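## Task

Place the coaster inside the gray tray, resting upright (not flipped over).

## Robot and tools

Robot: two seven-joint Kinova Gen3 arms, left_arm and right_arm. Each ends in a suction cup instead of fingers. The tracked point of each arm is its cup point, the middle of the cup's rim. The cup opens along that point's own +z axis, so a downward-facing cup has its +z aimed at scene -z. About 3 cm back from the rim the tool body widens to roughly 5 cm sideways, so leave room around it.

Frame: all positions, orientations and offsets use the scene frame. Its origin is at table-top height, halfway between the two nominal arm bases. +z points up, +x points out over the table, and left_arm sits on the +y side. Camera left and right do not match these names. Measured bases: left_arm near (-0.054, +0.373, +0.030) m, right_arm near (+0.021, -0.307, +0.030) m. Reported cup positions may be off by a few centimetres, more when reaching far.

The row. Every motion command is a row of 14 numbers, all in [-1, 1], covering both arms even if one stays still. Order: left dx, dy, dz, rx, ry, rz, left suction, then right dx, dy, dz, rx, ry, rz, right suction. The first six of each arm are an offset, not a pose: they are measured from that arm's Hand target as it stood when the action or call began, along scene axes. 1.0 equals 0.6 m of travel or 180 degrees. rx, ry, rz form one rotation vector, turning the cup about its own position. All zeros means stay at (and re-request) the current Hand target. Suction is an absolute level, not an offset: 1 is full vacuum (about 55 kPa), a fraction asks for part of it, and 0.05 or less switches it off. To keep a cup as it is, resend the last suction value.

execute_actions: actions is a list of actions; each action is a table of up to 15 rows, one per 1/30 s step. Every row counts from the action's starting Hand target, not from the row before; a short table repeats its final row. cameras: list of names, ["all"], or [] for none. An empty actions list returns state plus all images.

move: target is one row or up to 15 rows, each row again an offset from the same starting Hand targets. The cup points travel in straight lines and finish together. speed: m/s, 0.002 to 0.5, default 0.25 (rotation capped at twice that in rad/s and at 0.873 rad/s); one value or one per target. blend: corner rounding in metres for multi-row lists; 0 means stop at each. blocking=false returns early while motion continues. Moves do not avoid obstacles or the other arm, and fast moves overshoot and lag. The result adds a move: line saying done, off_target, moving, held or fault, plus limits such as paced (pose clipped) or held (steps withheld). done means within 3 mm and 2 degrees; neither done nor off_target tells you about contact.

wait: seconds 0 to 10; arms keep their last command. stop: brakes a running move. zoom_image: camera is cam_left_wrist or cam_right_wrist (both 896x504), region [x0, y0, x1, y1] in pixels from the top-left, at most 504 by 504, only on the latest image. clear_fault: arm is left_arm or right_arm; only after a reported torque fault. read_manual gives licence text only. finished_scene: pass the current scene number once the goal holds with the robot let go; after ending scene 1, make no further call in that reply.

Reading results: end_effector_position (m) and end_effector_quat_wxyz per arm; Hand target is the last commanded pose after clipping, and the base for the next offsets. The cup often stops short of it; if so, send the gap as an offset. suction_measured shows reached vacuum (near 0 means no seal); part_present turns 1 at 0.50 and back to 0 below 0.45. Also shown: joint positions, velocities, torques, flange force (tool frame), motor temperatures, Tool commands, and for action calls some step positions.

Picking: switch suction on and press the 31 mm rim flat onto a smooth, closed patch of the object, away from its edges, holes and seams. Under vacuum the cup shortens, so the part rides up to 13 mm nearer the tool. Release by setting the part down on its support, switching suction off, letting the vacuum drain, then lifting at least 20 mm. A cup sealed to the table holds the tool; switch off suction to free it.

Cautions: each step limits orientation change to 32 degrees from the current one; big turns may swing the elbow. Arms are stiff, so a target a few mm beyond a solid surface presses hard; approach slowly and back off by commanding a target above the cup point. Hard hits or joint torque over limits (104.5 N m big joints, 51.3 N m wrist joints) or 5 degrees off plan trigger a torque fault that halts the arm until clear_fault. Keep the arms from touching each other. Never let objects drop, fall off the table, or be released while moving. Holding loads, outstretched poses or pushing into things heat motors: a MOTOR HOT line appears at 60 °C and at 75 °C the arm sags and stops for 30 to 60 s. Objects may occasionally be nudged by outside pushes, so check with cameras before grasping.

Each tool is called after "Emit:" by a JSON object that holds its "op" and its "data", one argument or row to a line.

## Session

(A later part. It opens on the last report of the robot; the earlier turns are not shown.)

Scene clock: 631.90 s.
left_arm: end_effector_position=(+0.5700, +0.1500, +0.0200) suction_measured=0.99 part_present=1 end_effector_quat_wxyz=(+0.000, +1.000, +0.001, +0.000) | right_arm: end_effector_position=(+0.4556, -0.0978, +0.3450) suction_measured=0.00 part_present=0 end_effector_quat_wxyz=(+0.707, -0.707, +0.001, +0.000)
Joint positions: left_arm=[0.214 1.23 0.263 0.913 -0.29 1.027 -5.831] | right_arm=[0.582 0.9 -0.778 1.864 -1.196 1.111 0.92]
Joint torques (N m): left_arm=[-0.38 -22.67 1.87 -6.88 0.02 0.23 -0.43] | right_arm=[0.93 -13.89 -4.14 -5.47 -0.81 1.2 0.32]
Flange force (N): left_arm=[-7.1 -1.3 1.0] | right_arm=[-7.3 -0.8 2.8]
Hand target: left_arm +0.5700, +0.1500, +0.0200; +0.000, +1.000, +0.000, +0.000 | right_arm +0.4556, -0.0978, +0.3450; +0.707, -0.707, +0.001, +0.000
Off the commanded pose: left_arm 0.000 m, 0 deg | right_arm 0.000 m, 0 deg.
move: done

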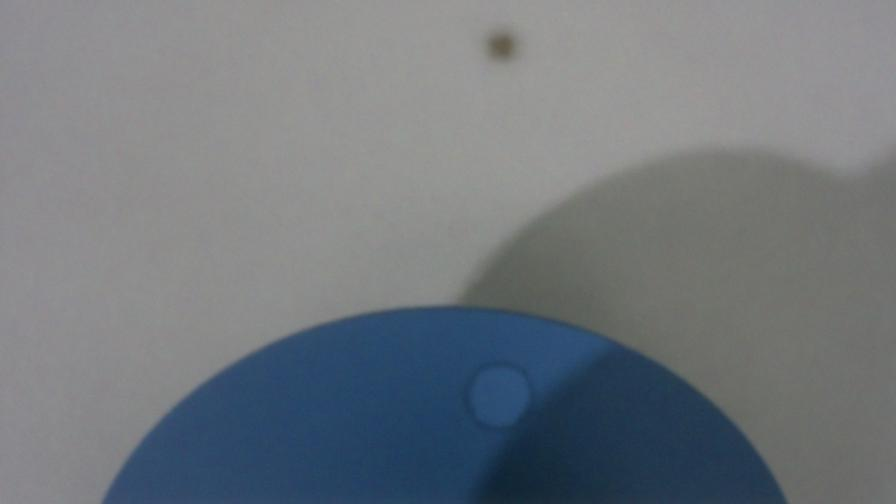

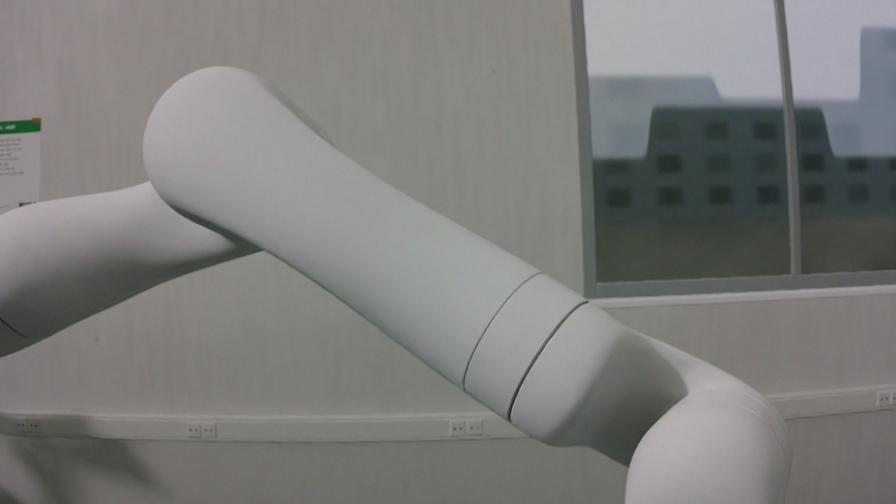

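Emit:
{"op": "move", "data": {
  "target": [
    [0,0,-0.0433,0,0,0,1,0,0.0463,0,0,0,0,0],
    [0,0,-0.0433,0,0,0,0,0,0.0463,0,0,0,0,0],
    [0,0,0.01,0,0,0,0,0,0.0463,0,0,0,0,0],
    [0,0,0.2167,0,0,0,0,0,0.0463,0,0,0,0,0]
  ],
  "speed": [0.05,0.05,0.08,0.3],
  "blend": [0,0,0.01,0],
  "cameras": ["cam_left_wrist"]
}}

Scene clock: 640.70 s.
left_arm: end_effector_position=(+0.5700, +0.1500, +0.1499) suction_measured=0.00 part_present=0 end_effector_quat_wxyz=(+0.000, +1.000, +0.000, +0.000) | right_arm: end_effector_position=(+0.4556, -0.0700, +0.3450) suction_measured=0.00 part_present=0 end_effector_quat_wxyz=(+0.707, -0.707, +0.001, +0.000)
Joint positions: left_arm=[0.21 1.06 0.29 0.855 -0.265 1.255 -5.85] | right_arm=[0.534 0.905 -0.8 1.876 -1.246 1.056 0.948]
Joint torques (N m): left_arm=[-0.29 -21.66 1.83 -7.55 0.05 0.23 -0.41] | right_arm=[1.03 -13.91 -4.21 -5.4 -0.77 1.25 0.37]
Flange force (N): left_arm=[-8.2 -1.9 1.9] | right_arm=[-6.9 -0.8 2.4]
Hand target: left_arm +0.5700, +0.1500, +0.1500; +0.000, +1.000, +0.000, +0.000 | right_arm +0.4556, -0.0700, +0.3450; +0.707, -0.707, +0.001, +0.000
Off the commanded pose: left_arm 0.000 m, 0 deg | right_arm 0.000 m, 0 deg.
move: done
Images, in order (width x height): cam_left_wrist 896x504.

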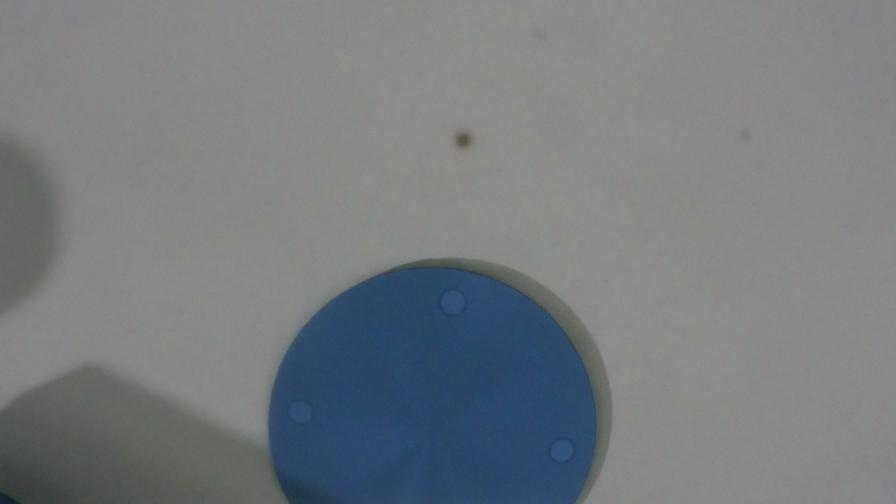

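Emit:
{"op": "move", "data": {
  "target": [
    [0.0017,-0.001,-0.2167,0,0,0,1,0,0,0,0,0,0,0],
    [0.0017,-0.001,-0.2483,0,0,0,1,0,0,0,0,0,0,0],
    [0.0017,-0.001,-0.2517,0,0,0,1,0,0,0,0,0,0,0],
    [0.0017,-0.001,-0.05,0,0,0,1,0,0,0,0,0,0,0],
    [-0.2,-0.2,0.3333,-0.5,0,0,1,0,0,0,0,0,0,0]
  ],
  "speed": [0.3,0.05,0.02,0.3,0.4],
  "blend": [0.01,0,0,0.04,0],
  "cameras": ["all"]
}}

Scene clock: 655.07 s.
left_arm: end_effector_position=(+0.4500, +0.0300, +0.3500) suction_measured=0.99 part_present=1 end_effector_quat_wxyz=(+0.707, +0.707, +0.000, +0.000) | right_arm: end_effector_position=(+0.4556, -0.0700, +0.3450) suction_measured=0.00 part_present=0 end_effector_quat_wxyz=(+0.707, -0.707, +0.001, +0.000)
Joint positions: left_arm=[-0.544 1.348 1.357 1.661 0.596 0.553 -6.729] | right_arm=[0.534 0.905 -0.8 1.876 -1.246 1.056 0.948]
Joint torques (N m): left_arm=[-0.35 -15.85 8.52 -2.53 0.89 1.01 -0.34] | right_arm=[0.97 -13.92 -4.27 -5.34 -0.71 1.27 0.36]
Flange force (N): left_arm=[-3.2 -0.5 0.4] | right_arm=[-6.8 -0.7 2.4]
Hand target: left_arm +0.4500, +0.0300, +0.3500; +0.707, +0.707, +0.000, +0.000 | right_arm +0.4556, -0.0700, +0.3450; +0.707, -0.707, +0.001, +0.000
Off the commanded pose: left_arm 0.000 m, 0 deg | right_arm 0.000 m, 0 deg.
move: done; blend cut to 0.0095 m at target 1

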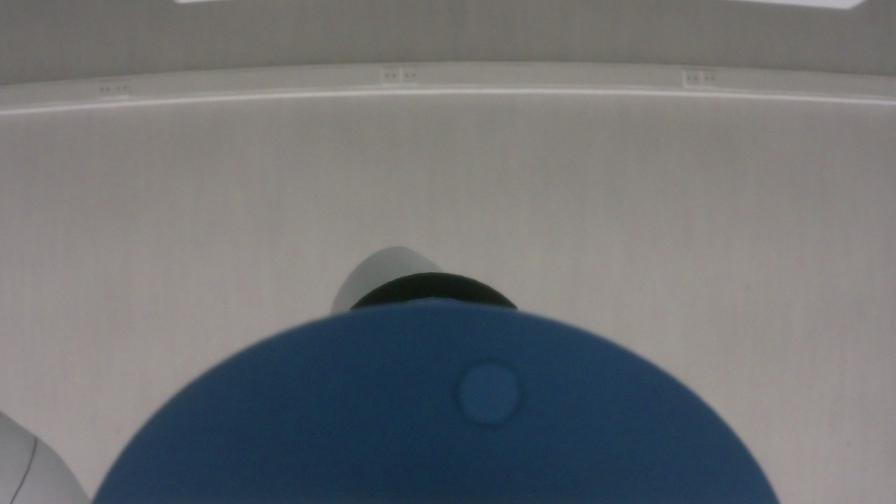

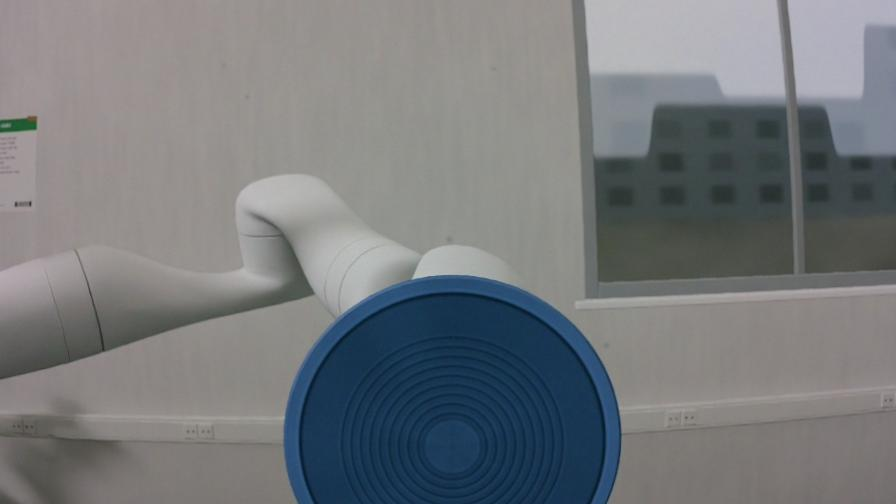

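Emit:
{"op": "move", "data": {
  "target": [
    [0,0,0,0,0,0,1,-0.0012,0.175,0,0,0,0,1],
    [0,0,0,0,0,0,1,-0.0012,0.2,0,0,0,0,1],
    [0,0,0,0,0,0,1,-0.0012,0.2033,0,0,0,0,1]
  ],
  "speed": [0.25,0.04,0.02],
  "blend": [0.01,0,0]
}}

Scene clock: 662.27 s.
left_arm: end_effector_position=(+0.4499, +0.0299, +0.3500) suction_measured=0.99 part_present=1 end_effector_quat_wxyz=(+0.707, +0.707, +0.000, +0.000) | right_arm: end_effector_position=(+0.4548, +0.0520, +0.3450) suction_measured=0.89 part_present=1 end_effector_quat_wxyz=(+0.707, -0.707, +0.001, +0.000)
Joint positions: left_arm=[-0.544 1.348 1.357 1.661 0.596 0.553 -6.729] | right_arm=[0.299 0.95 -0.886 1.856 -1.478 0.84 1.08]
Joint torques (N m): left_arm=[-4.96 -16.02 8.32 -3.47 0.96 1.27 -0.42] | right_arm=[5.9 -13.84 -1.92 -6.3 -0.63 0.95 0.37]
Flange force (N): left_arm=[-2.0 -1.4 10.0] | right_arm=[-8.3 -2.0 10.3]
Hand target: left_arm +0.4500, +0.0300, +0.3500; +0.707, +0.707, +0.000, +0.000 | right_arm +0.4549, +0.0519, +0.3450; +0.707, -0.707, +0.001, +0.000
Off the commanded pose: left_arm 0.000 m, 0 deg | right_arm 0.000 m, 0 deg.
move: done; blend cut to 0.0075 m at target 1

Emit:
{"op": "move", "data": {
  "target": [
    [0,0,0,0,0,0,0,0,0,0,0,0,0,1],
    [0,0.05,0,0,0,0,0,0,0,0,0,0,0,1],
    [0,0.2,0,0,0,0,0,-0.0332,-0.4398,-0.375,-0.5,0,0,1],
    [0,0.2,0,0,0,0,0,-0.0332,-0.4398,-0.5417,-0.5,0,0,1],
    [0,0.2,0,0,0,0,0,-0.0332,-0.4398,-0.58,-0.5,0,0,1],
    [0,0.2,0,0,0,0,0,-0.0332,-0.4398,-0.58,-0.5,0,0,0],
    [0,0.2,0,0,0,0,0,-0.0332,-0.4398,-0.53,-0.5,0,0,0],
    [0,0.2,0,0,0,0,0,-0.0332,-0.53,-0.2,-0.5,0,0,0]
  ],
  "speed": [0.1,0.08,0.44,0.2,0.05,0.05,0.08,0.3],
  "blend": [0,0.01,0.02,0.01,0,0,0.01,0],
  "cameras": ["cam_right_wrist"]
}}

Scene clock: 682.33 s.
left_arm: end_effector_position=(+0.4500, +0.1500, +0.3500) suction_measured=0.00 part_present=0 end_effector_quat_wxyz=(+0.707, +0.707, +0.000, +0.000) | right_arm: end_effector_position=(+0.4349, -0.2661, +0.2250) suction_measured=0.00 part_present=0 end_effector_quat_wxyz=(+0.000, +1.000, -0.001, +0.000)
Joint positions: left_arm=[-0.776 1.31 1.308 1.667 0.53 0.794 -6.678] | right_arm=[-0.302 0.423 0.172 1.837 -0.09 0.888 -0.071]
Joint torques (N m): left_arm=[-0.34 -15.32 8.02 -2.6 1.15 0.82 -0.43] | right_arm=[0.87 -11.92 0.93 -8.08 -0.04 -0.2 0.33]
Flange force (N): left_arm=[-2.8 0.0 1.0] | right_arm=[-10.0 -1.9 2.3]
Hand target: left_arm +0.4500, +0.1500, +0.3500; +0.707, +0.707, +0.000, +0.000 | right_arm +0.4349, -0.2661, +0.2250; +0.000, +1.000, -0.001, +0.000
Off the commanded pose: left_arm 0.000 m, 0 deg | right_arm 0.000 m, 0 deg.
move: done
Images, in order (width x height): cam_right_wrist 896x504.

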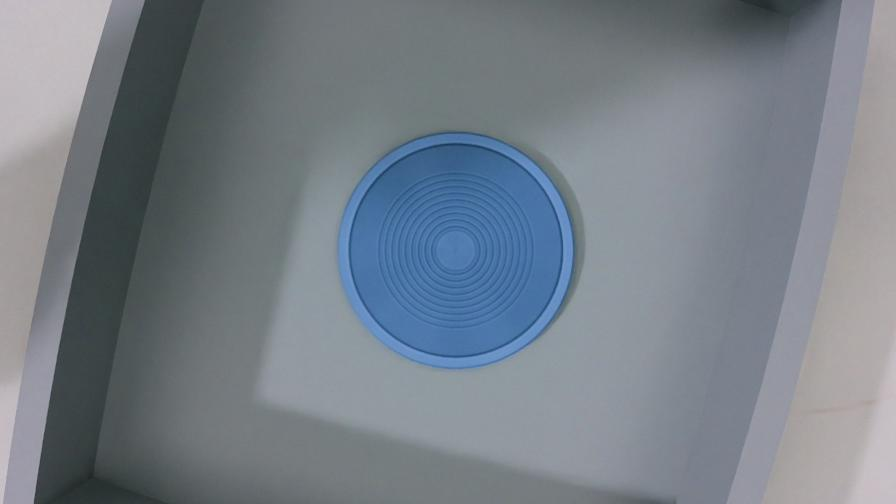

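Emit:
{"op": "move", "data": {
  "target": [-0.05,0.0333,0.25,0.5,0,0,0,-0.0248,0.1602,0.4583,0,0,0,0],
  "speed": 0.44,
  "cameras": ["all"]
}}

Scene clock: 749.17 s.
left_arm: end_effector_position=(+0.4200, +0.1700, +0.5000) suction_measured=0.00 part_present=0 end_effector_quat_wxyz=(+0.000, +1.000, +0.000, +0.000) | right_arm: end_effector_position=(+0.4200, -0.1699, +0.5000) suction_measured=0.00 part_present=0 end_effector_quat_wxyz=(+0.000, +1.000, -0.001, +0.000)
Joint positions: left_arm=[0.09 0.601 0.749 0.719 -0.423 1.925 -5.699] | right_arm=[-0.507 0.27 0.148 1.127 -0.039 1.747 -0.355]
Joint torques (N m): left_arm=[-0.43 -15.14 2.13 -6.93 0.11 0.2 -0.42] | right_arm=[1 -10.92 0.76 -9.44 -0.03 -0.2 0.34]
Flange force (N): left_arm=[-5.9 -0.8 5.6] | right_arm=[-11.2 0.6 9.6]
Hand target: left_arm +0.4200, +0.1700, +0.5000; +0.000, +1.000, +0.000, +0.000 | right_arm +0.4200, -0.1699, +0.5000; +0.000, +1.000, -0.001, +0.000
Off the commanded pose: left_arm 0.000 m, 0 deg | right_arm 0.000 m, 0 deg.
move: done

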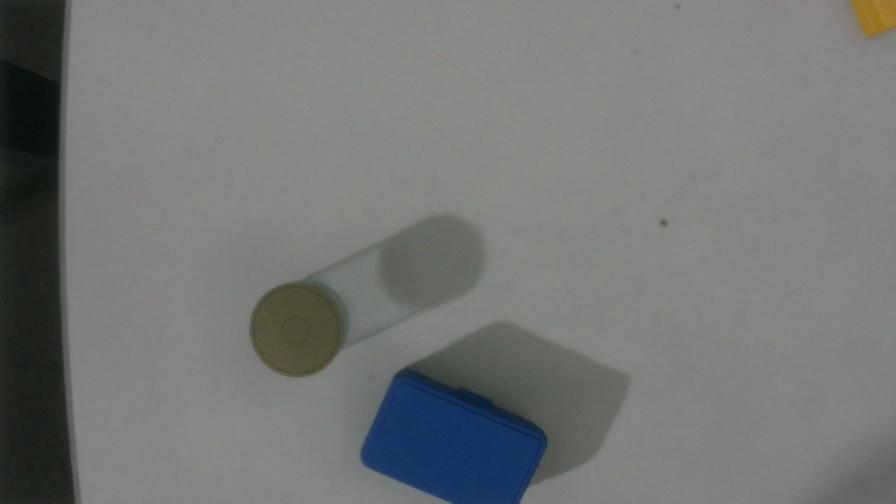

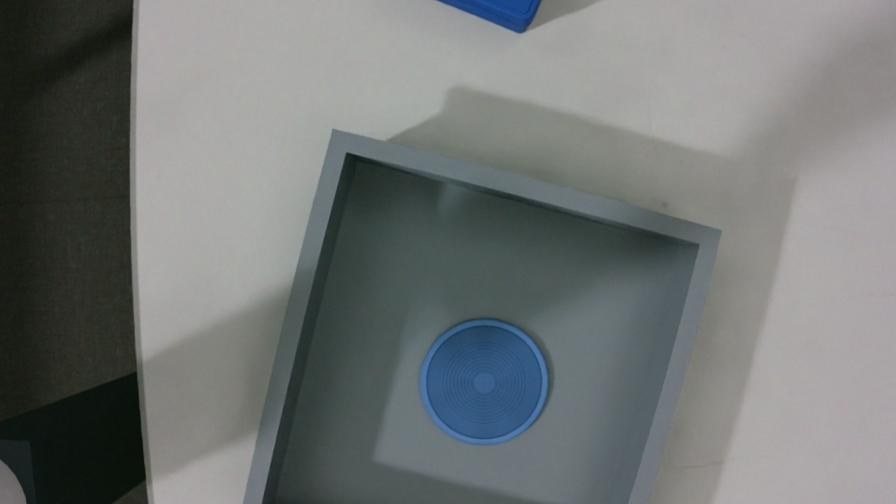

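Emit:
{"op": "finished_scene", "data": {
  "scene": 1
}}

The scene is finished: the task was done.


## Next scene

Place both the mint tin and the plastic box inside the gray tray, each resting upright.

Emit:
{"op": "execute_actions", "data": {
  "actions": []
}}

Scene clock: 0.00 s.
left_arm: end_effector_position=(+0.5247, +0.4483, +0.3135) suction_measured=0.00 part_present=0 end_effector_quat_wxyz=(-0.265, -0.544, +0.754, -0.254) | right_arm: end_effector_position=(+0.5938, -0.5231, +0.3272) suction_measured=0.00 part_present=0 end_effector_quat_wxyz=(+0.269, +0.958, -0.033, -0.093)
Joint positions: left_arm=[-0.463 0.995 0.1 0.674 0.556 1.883 -2.224] | right_arm=[0.01 0.863 0.144 0.814 0.45 1.614 0.048]
Joint velocities: within noise
Joint torques (N m): no reading
Motor temperatures (°C): left_arm=[35 33 33 38 40 36 41] | right_arm=[32 34 31 34 43 40 41]
Flange force (N): no reading
Hand target: left_arm +0.5247, +0.4483, +0.3135; -0.265, -0.544, +0.754, -0.254 | right_arm +0.5938, -0.5231, +0.3272; +0.269, +0.958, -0.033, -0.093
Tool commands: left_gripper/suction=+0.0 right_gripper/suction=+0.0

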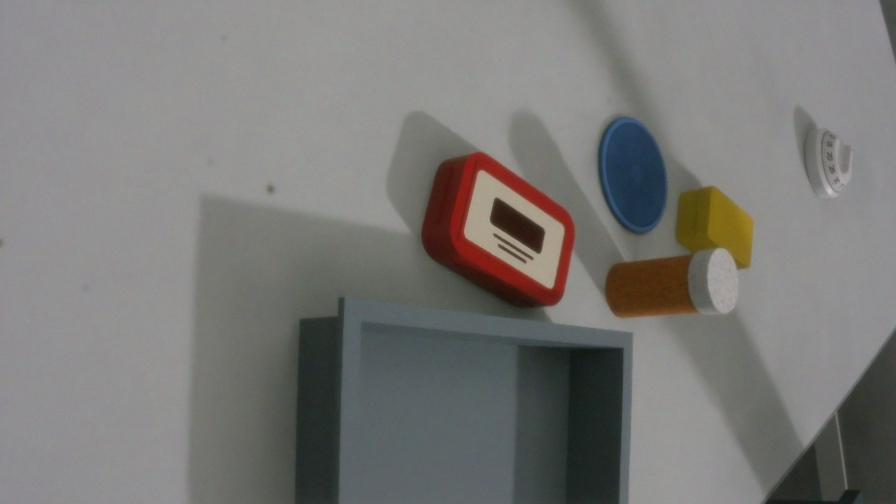

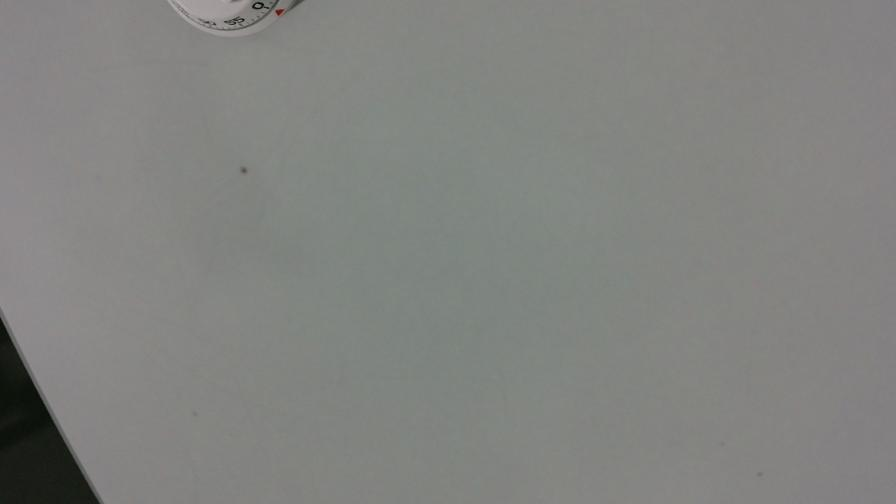

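Emit:
{"op": "move", "data": {
  "target": [-0.1745,-0.4638,0.3108,0.2,0.192,0.569,0,-0.2897,0.5885,0.288,0.1738,-0.06,0.0213,0],
  "speed": 0.44,
  "cameras": ["all"]
}}

Scene clock: 9.30 s.
left_arm: end_effector_position=(+0.4200, +0.1700, +0.5000) suction_measured=0.00 part_present=0 end_effector_quat_wxyz=(+0.001, +1.000, -0.001, +0.000) | right_arm: end_effector_position=(+0.4200, -0.1700, +0.5000) suction_measured=0.00 part_present=0 end_effector_quat_wxyz=(+0.000, +1.000, +0.000, -0.001)
Joint positions: left_arm=[0.472 0.553 -0.284 0.692 0.157 1.911 0.274] | right_arm=[-0.344 0.272 -0.094 1.12 0.025 1.752 -0.412]
Joint torques (N m): left_arm=[-0.39 -15.44 -0.3 -7.65 0.06 0.31 -0.42] | right_arm=[1.03 -11.13 0.34 -9.51 -0.03 -0.22 0.35]
Flange force (N): left_arm=[-8.7 -2.1 8.1] | right_arm=[-10.5 0.3 9.6]
Hand target: left_arm +0.4200, +0.1700, +0.5000; +0.000, +1.000, -0.001, +0.000 | right_arm +0.4200, -0.1700, +0.5000; +0.000, +1.000, +0.000, -0.001
Off the commanded pose: left_arm 0.000 m, 0 deg | right_arm 0.000 m, 0 deg.
move: done

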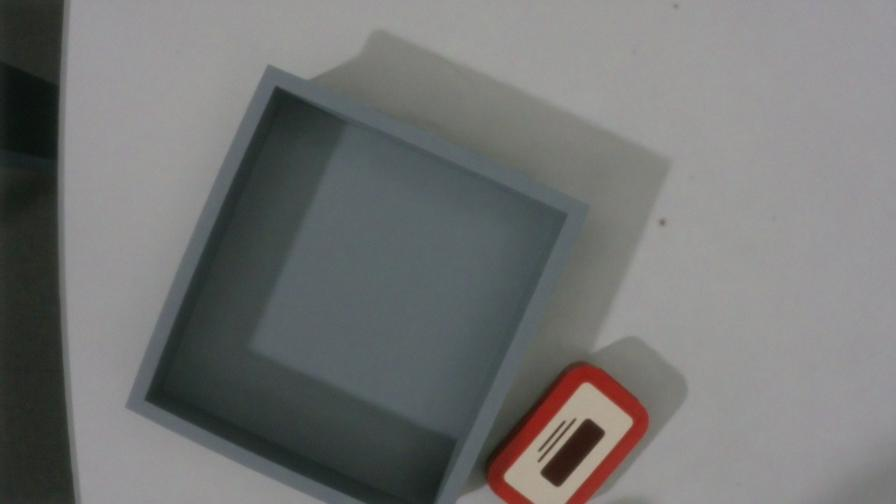

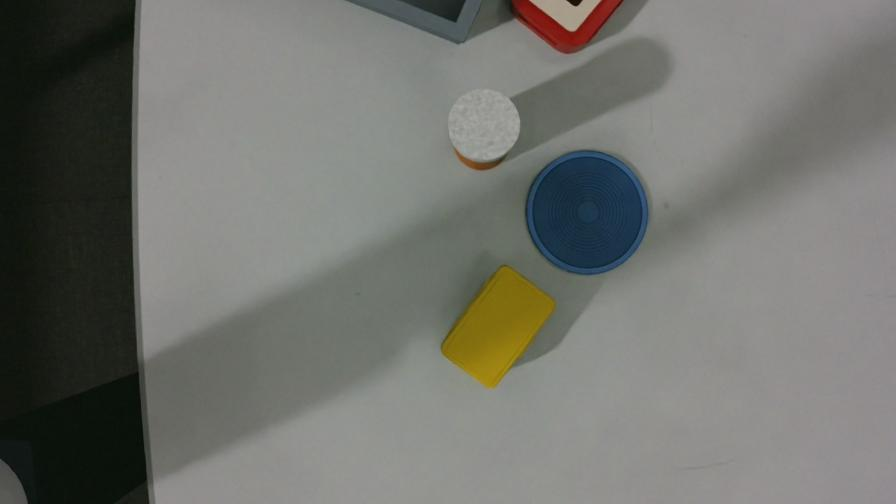

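Emit:
{"op": "zoom_image", "data": {
  "camera": "cam_right_wrist",
  "region": [420, 250, 580, 400]
}}

Emit:
{"op": "zoom_image", "data": {
  "camera": "cam_left_wrist",
  "region": [470, 340, 680, 504]
}}

Scaled by 3.150 from the camera's 896x504 image, which has a finer 1280x720 frame.

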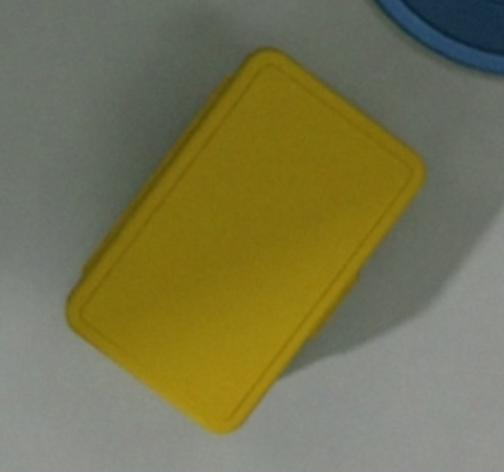

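Scaled by 2.400 from the camera's 896x504 image, which has a finer 1280x720 frame.

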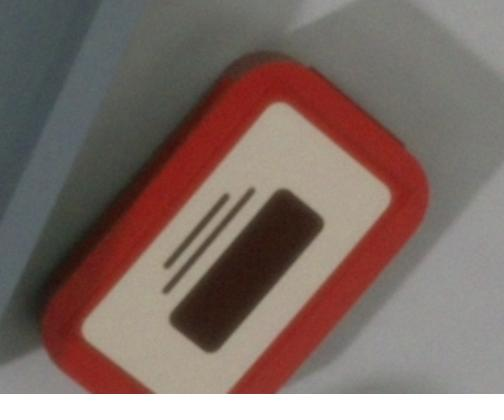

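Emit:
{"op": "move", "data": {
  "target": [0.152,0.025,-0.512,-0.25,0,0,0,0.04,-0.295,-0.645,0.25,0,0,0],
  "speed": 0.44,
  "cameras": ["all"]
}}

Scene clock: 37.93 s.
left_arm: end_effector_position=(+0.5112, +0.1850, +0.1928) suction_measured=0.00 part_present=0 end_effector_quat_wxyz=(+0.383, +0.924, -0.001, +0.000) | right_arm: end_effector_position=(+0.4439, -0.3470, +0.1130) suction_measured=0.00 part_present=0 end_effector_quat_wxyz=(-0.383, +0.924, +0.000, -0.001)
Joint positions: left_arm=[-0.02 0.87 -0.056 1.385 0.928 1.168 -0.576] | right_arm=[0.487 0.89 -0.076 1.725 -0.742 1.067 0.997]
Joint torques (N m): left_arm=[-0.37 -18.73 1.05 -6.5 0.93 0.8 -0.42] | right_arm=[0.9 -16.3 -0.43 -5.43 -0.53 0.81 0.33]
Flange force (N): left_arm=[-4.2 0.7 1.0] | right_arm=[-6.2 -4.9 3.3]
Hand target: left_arm +0.5112, +0.1850, +0.1928; +0.383, +0.924, -0.001, +0.000 | right_arm +0.4439, -0.3470, +0.1130; -0.383, +0.924, +0.000, -0.001
Off the commanded pose: left_arm 0.000 m, 0 deg | right_arm 0.000 m, 0 deg.
move: done

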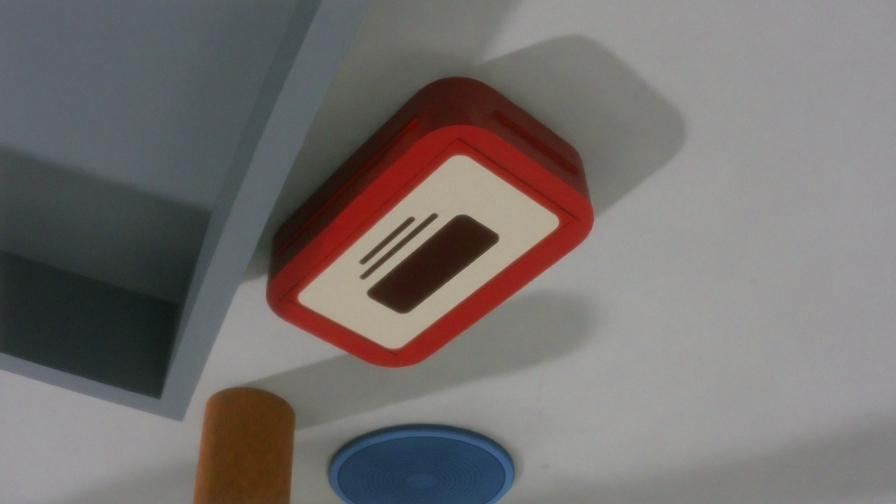

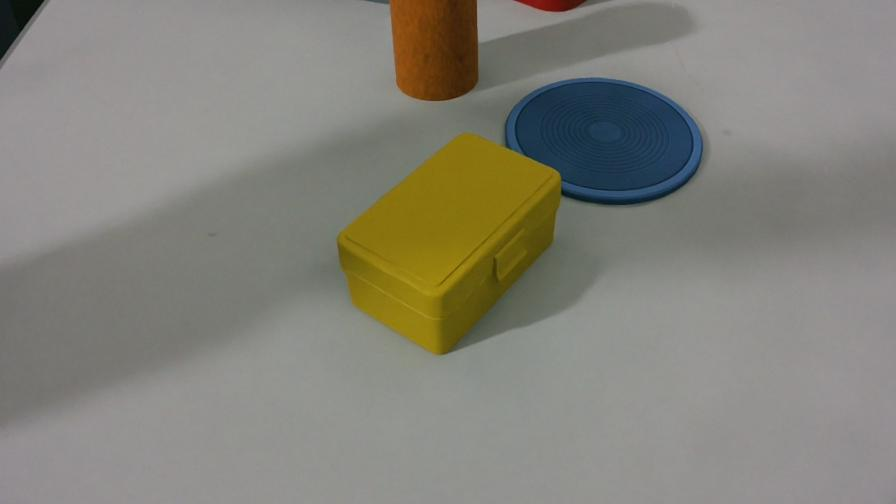

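Emit:
{"op": "zoom_image", "data": {
  "camera": "cam_left_wrist",
  "region": [250, 60, 620, 380]
}}

Scaled by 1.362 from the camera's 896x504 image, which has a finer 1280x720 frame.

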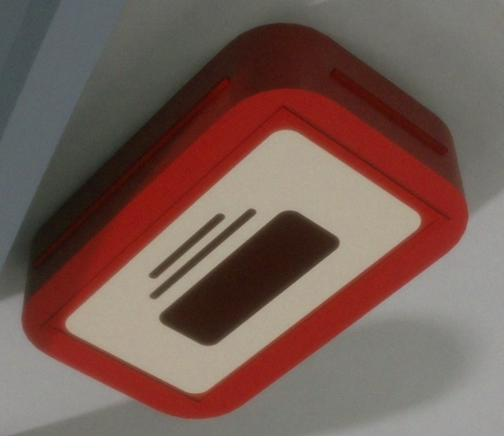

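Emit:
{"op": "move", "data": {
  "target": [0.048,-0.015,-0.138,-0.1389,0,0,0,0,0.2883,0.095,-0.25,0,0,0],
  "speed": 0.4,
  "cameras": ["all"]
}}

Scene clock: 70.03 s.
left_arm: end_effector_position=(+0.5400, +0.1760, +0.1100) suction_measured=0.00 part_present=0 end_effector_quat_wxyz=(+0.574, +0.819, -0.001, +0.000) | right_arm: end_effector_position=(+0.4439, -0.1740, +0.1700) suction_measured=0.00 part_present=0 end_effector_quat_wxyz=(+0.000, +1.000, +0.000, -0.001)
Joint positions: left_arm=[-0.204 1.254 0.129 1.217 1.138 1.314 -0.862] | right_arm=[-0.61 0.584 0.341 1.817 -0.265 0.787 -0.114]
Joint torques (N m): left_arm=[-0.4 -20.7 2.75 -5.18 1.05 1.27 -0.4] | right_arm=[0.98 -13.6 1.9 -7.27 -0.07 0.01 0.38]
Flange force (N): left_arm=[-3.6 1.3 0.7] | right_arm=[-10.0 -0.1 1.6]
Hand target: left_arm +0.5400, +0.1760, +0.1100; +0.574, +0.819, -0.001, +0.000 | right_arm +0.4439, -0.1740, +0.1700; +0.000, +1.000, +0.000, -0.001
Off the commanded pose: left_arm 0.000 m, 0 deg | right_arm 0.000 m, 0 deg.
move: done

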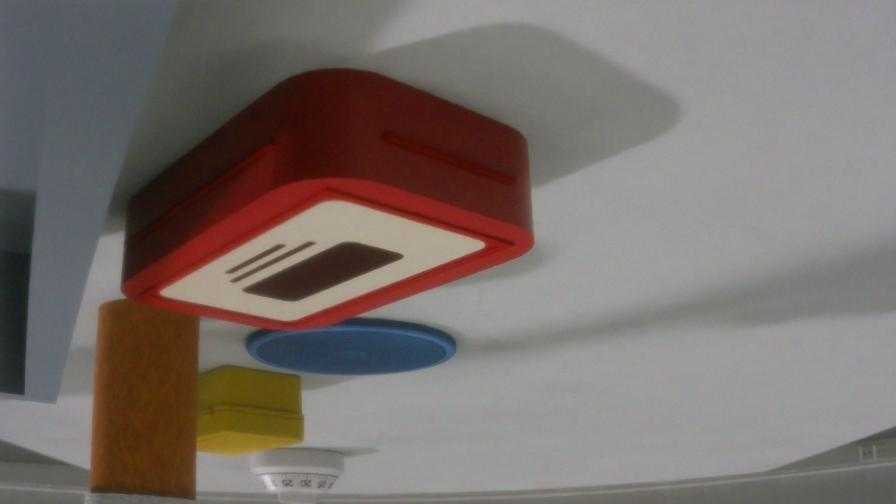

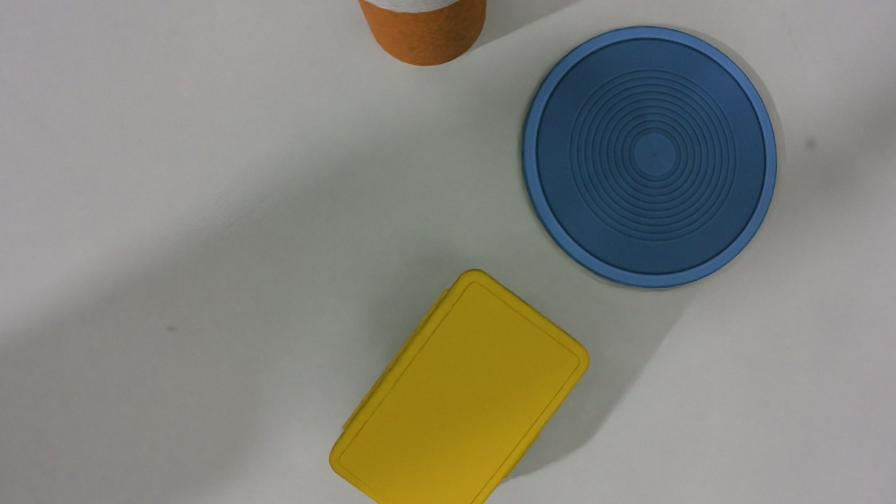

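Emit:
{"op": "zoom_image", "data": {
  "camera": "cam_left_wrist",
  "region": [110, 55, 550, 335]
}}

Scaled by 1.145 from the camera's 896x504 image, which has a finer 1280x720 frame.

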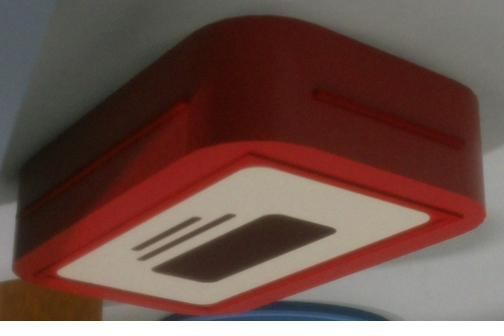

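Emit:
{"op": "move", "data": {
  "target": [
    [0,0,0,0,0,0,0,0.002,0.009,-0.2,0,0,0,1],
    [0,0,0,0,0,0,0,0.002,0.009,-0.2483,0,0,0,1],
    [0,0,0,0,0,0,0,0.002,0.009,-0.2517,0,0,0,1],
    [0.0333,0.2567,0.2333,0.3889,0,0,0,0.002,0.009,0.05,0,0,0,1],
    [0.0333,0.2567,0.2333,0.3889,0,0,0,-0.0765,0.4817,0.05,0,0,0,1],
    [0.0333,0.2567,0.2333,0.3889,0,0,0,-0.0765,0.4817,-0.1833,0,0,0,1]
  ],
  "speed": [0.3,0.05,0.02,0.4,0.4,0.3],
  "blend": [0.01,0,0,0.04,0.03,0],
  "cameras": ["all"]
}}

Scene clock: 120.07 s.
left_arm: end_effector_position=(+0.5600, +0.3301, +0.2500) suction_measured=0.00 part_present=0 end_effector_quat_wxyz=(+0.001, +1.000, -0.001, +0.000) | right_arm: end_effector_position=(+0.3981, +0.1150, +0.0601) suction_measured=0.98 part_present=1 end_effector_quat_wxyz=(+0.000, +1.000, +0.000, -0.001)
Joint positions: left_arm=[0.22 0.857 -0.448 0.968 0.341 1.379 -0.16] | right_arm=[-1.05 0.973 0.272 1.409 -0.316 0.803 -0.653]
Joint torques (N m): left_arm=[-0.36 -19.74 -1.5 -7.65 0.06 0.22 -0.44] | right_arm=[1.04 -18.85 2.27 -7.51 -0.05 -0.19 0.38]
Flange force (N): left_arm=[-7.0 0.8 2.8] | right_arm=[-9.6 7.1 -0.2]
Hand target: left_arm +0.5600, +0.3301, +0.2500; +0.001, +1.000, -0.001, +0.000 | right_arm +0.3981, +0.1150, +0.0600; +0.000, +1.000, +0.000, -0.001
Off the commanded pose: left_arm 0.000 m, 0 deg | right_arm 0.000 m, 0 deg.
move: done

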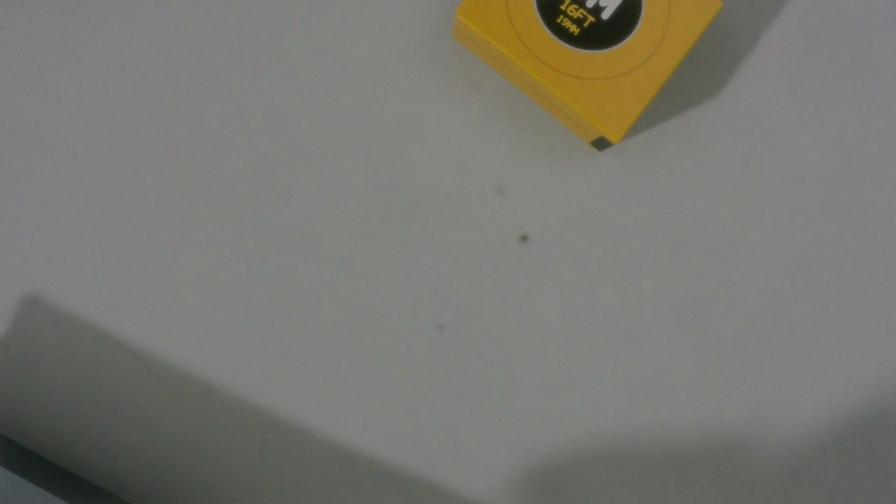

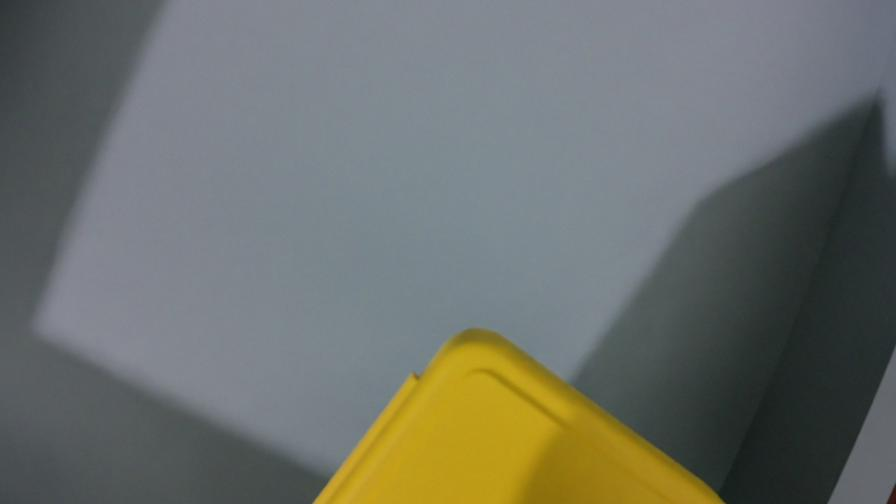

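Emit:
{"op": "move", "data": {
  "target": [
    [0,0,0,0,0,0,0,0,0,-0.0608,0,0,0,1],
    [0,0,0,0,0,0,0,0,0,-0.0608,0,0,0,0],
    [0,0,0,0,0,0,0,0,0,-0.0058,0,0,0,0],
    [0,0,0,0,0,0,0,0,-0.1667,0.3167,0,0,0,0],
    [-0.0817,-0.3967,-0.1333,0,0,0,0,0.0958,-0.3583,0.475,0.5,0,0,0]
  ],
  "speed": [0.05,0.05,0.08,0.35,0.44],
  "blend": [0,0,0.01,0.03,0],
  "cameras": ["cam_left_wrist"]
}}

Scene clock: 139.83 s.
left_arm: end_effector_position=(+0.5110, +0.0920, +0.1700) suction_measured=0.00 part_present=0 end_effector_quat_wxyz=(+0.001, +1.000, -0.001, +0.000) | right_arm: end_effector_position=(+0.4555, -0.0999, +0.3450) suction_measured=0.00 part_present=0 end_effector_quat_wxyz=(+0.707, -0.707, +0.000, +0.000)
Joint positions: left_arm=[0.606 0.968 -0.431 1.005 0.374 1.237 0.215] | right_arm=[0.157 0.76 -0.107 1.879 -1.449 1.555 1.06]
Joint torques (N m): left_arm=[-0.37 -20.62 -1.64 -7.25 0 0.23 -0.43] | right_arm=[0.91 -14.71 -0.9 -5.79 -0.81 1.44 0.36]
Flange force (N): left_arm=[-6.4 -1.8 1.8] | right_arm=[-8.2 -0.9 3.2]
Hand target: left_arm +0.5110, +0.0920, +0.1700; +0.001, +1.000, -0.001, +0.000 | right_arm +0.4555, -0.0999, +0.3450; +0.707, -0.707, +0.000, +0.000
Off the commanded pose: left_arm 0.000 m, 0 deg | right_arm 0.000 m, 0 deg.
move: done
Images, in order (width x height): cam_left_wrist 896x504.

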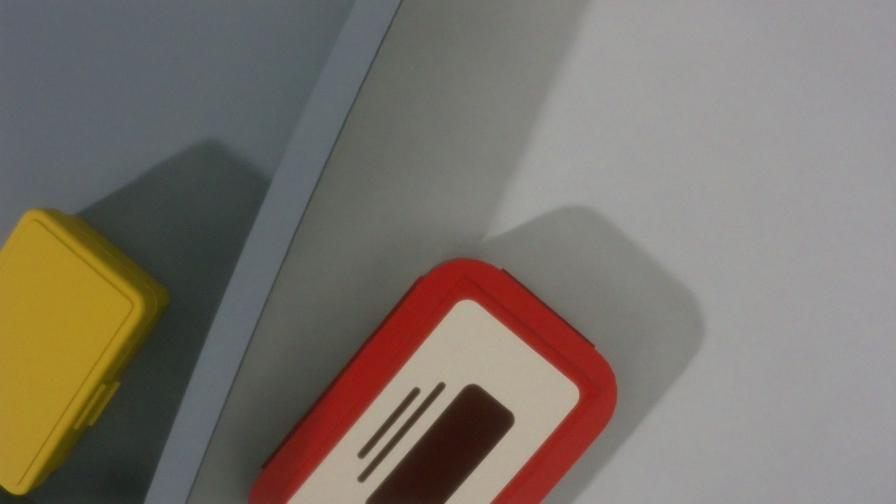

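Emit:
{"op": "move", "data": {
  "target": [
    [0.0112,-0.0077,-0.2167,0,0,0,1,0,0,0,0,0,0,0],
    [0.0112,-0.0077,-0.2517,0,0,0,1,0,0,0,0,0,0,0],
    [0.0112,-0.0077,-0.255,0,0,0,1,0,0,0,0,0,0,0],
    [0.0112,-0.0077,-0.0167,0,0,0,1,0,0,0,0,0,0,0],
    [-0.1017,-0.1033,0.3,-0.5,0,0,1,0,0,0,0,0,0,0]
  ],
  "speed": [0.25,0.05,0.02,0.25,0.44],
  "blend": [0.01,0,0,0.03,0],
  "cameras": ["all"]
}}

Scene clock: 166.33 s.
left_arm: end_effector_position=(+0.4499, +0.0301, +0.3500) suction_measured=0.99 part_present=1 end_effector_quat_wxyz=(+0.707, +0.707, -0.001, +0.001) | right_arm: end_effector_position=(+0.4556, -0.1000, +0.3450) suction_measured=0.00 part_present=0 end_effector_quat_wxyz=(+0.707, -0.707, +0.000, +0.000)
Joint positions: left_arm=[-0.074 0.858 0.267 1.642 1.525 1.354 -0.918] | right_arm=[0.157 0.76 -0.107 1.879 -1.449 1.555 1.06]
Joint torques (N m): left_arm=[-0.33 -17.49 3.39 -5.71 1.31 1.72 -0.5] | right_arm=[0.84 -14.72 -0.95 -5.64 -0.67 1.29 0.33]
Flange force (N): left_arm=[-2.8 -0.4 0.0] | right_arm=[-7.7 -0.9 3.0]
Hand target: left_arm +0.4499, +0.0301, +0.3500; +0.707, +0.707, -0.001, +0.001 | right_arm +0.4556, -0.1000, +0.3450; +0.707, -0.707, +0.000, +0.000
Off the commanded pose: left_arm 0.000 m, 0 deg | right_arm 0.000 m, 0 deg.
move: done

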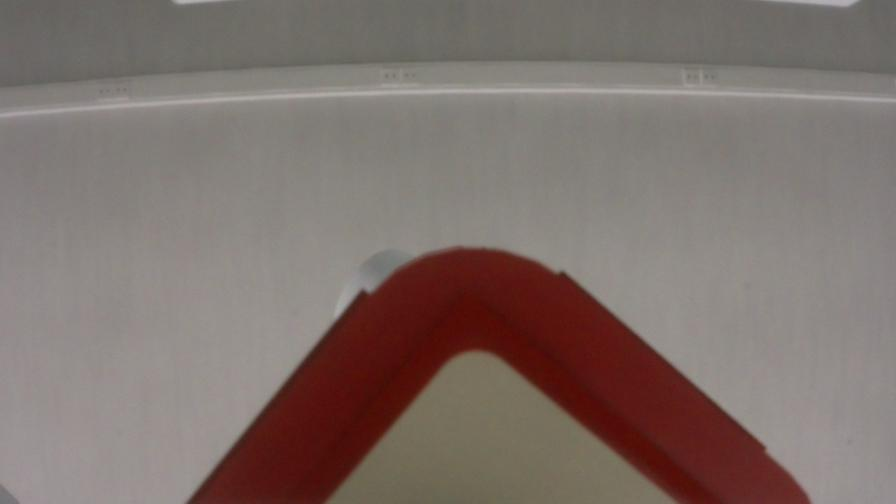

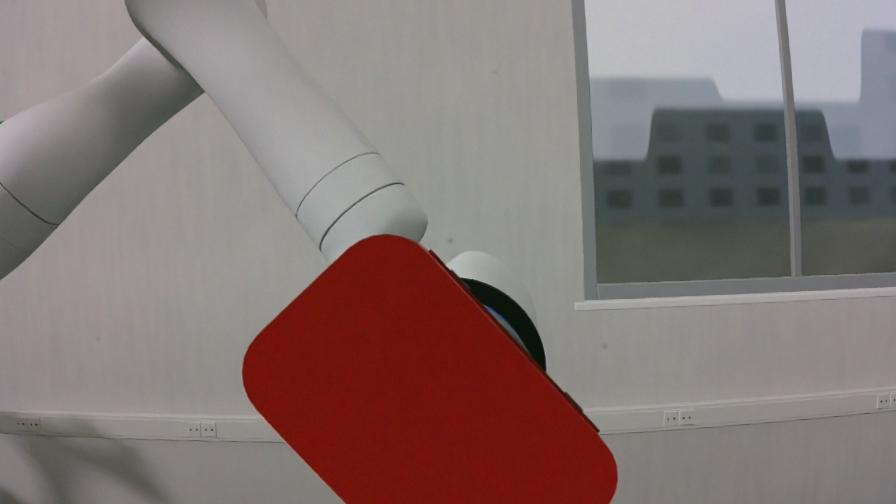

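Emit:
{"op": "move", "data": {
  "target": [
    [-0.1687,0.3265,-0.2833,0.5,0,0,1,0,0,0,0,0,0,0],
    [-0.1687,0.3265,-0.45,0.5,0,0,1,0,0,0,0,0,0,0],
    [-0.1687,0.3265,-0.5475,0.5,0,0,1,0,0,0,0,0,0,0],
    [-0.1687,0.3265,-0.5475,0.5,0,0,0,0,0,0,0,0,0,0],
    [-0.1687,0.3265,-0.5,0.5,0,0,0,0,0,0,0,0,0,0],
    [-0.133,0.15,0,0.5,0,0,0,0,0,0,0,0,0,0]
  ],
  "speed": [0.44,0.3,0.06,0.05,0.08,0.4],
  "blend": [0.03,0.01,0,0,0.01,0],
  "cameras": ["cam_left_wrist"]
}}

Scene clock: 189.50 s.
left_arm: end_effector_position=(+0.3701, +0.1201, +0.3500) suction_measured=0.00 part_present=0 end_effector_quat_wxyz=(+0.001, +1.000, -0.001, +0.000) | right_arm: end_effector_position=(+0.4556, -0.1000, +0.3450) suction_measured=0.00 part_present=0 end_effector_quat_wxyz=(+0.707, -0.707, +0.000, +0.000)
Joint positions: left_arm=[0.717 0.479 -0.368 1.315 0.171 1.378 0.347] | right_arm=[0.157 0.76 -0.107 1.879 -1.449 1.555 1.06]
Joint torques (N m): left_arm=[-0.35 -14.45 -0.78 -7.72 0.01 0.29 -0.46] | right_arm=[0.95 -14.79 -0.92 -5.65 -0.79 1.31 0.37]
Flange force (N): left_arm=[-4.8 -1.0 3.1] | right_arm=[-7.5 -0.8 3.0]
Hand target: left_arm +0.3701, +0.1200, +0.3500; +0.001, +1.000, -0.001, +0.000 | right_arm +0.4556, -0.1000, +0.3450; +0.707, -0.707, +0.000, +0.000
Off the commanded pose: left_arm 0.000 m, 0 deg | right_arm 0.000 m, 0 deg.
move: done
Images, in order (width x height): cam_left_wrist 896x504.

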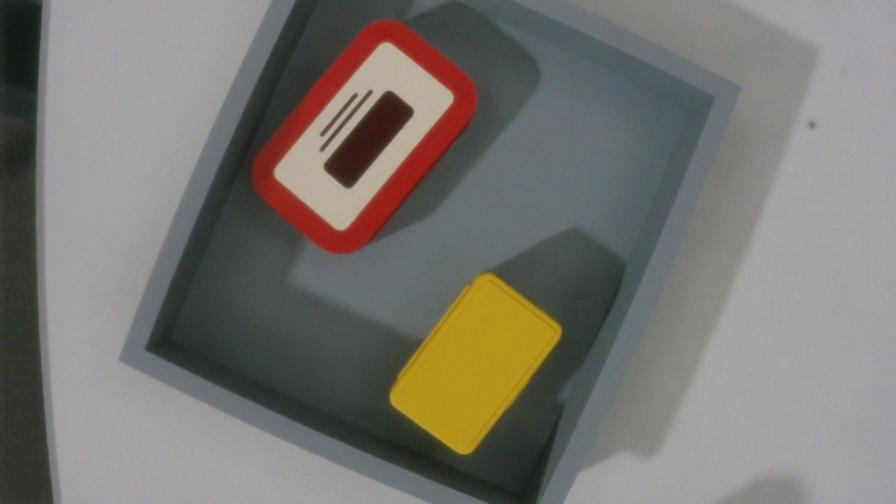

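Both items are in the tray, the right way up.

Emit:
{"op": "finished_scene", "data": {
  "scene": 2
}}

The scene is finished: the task was done.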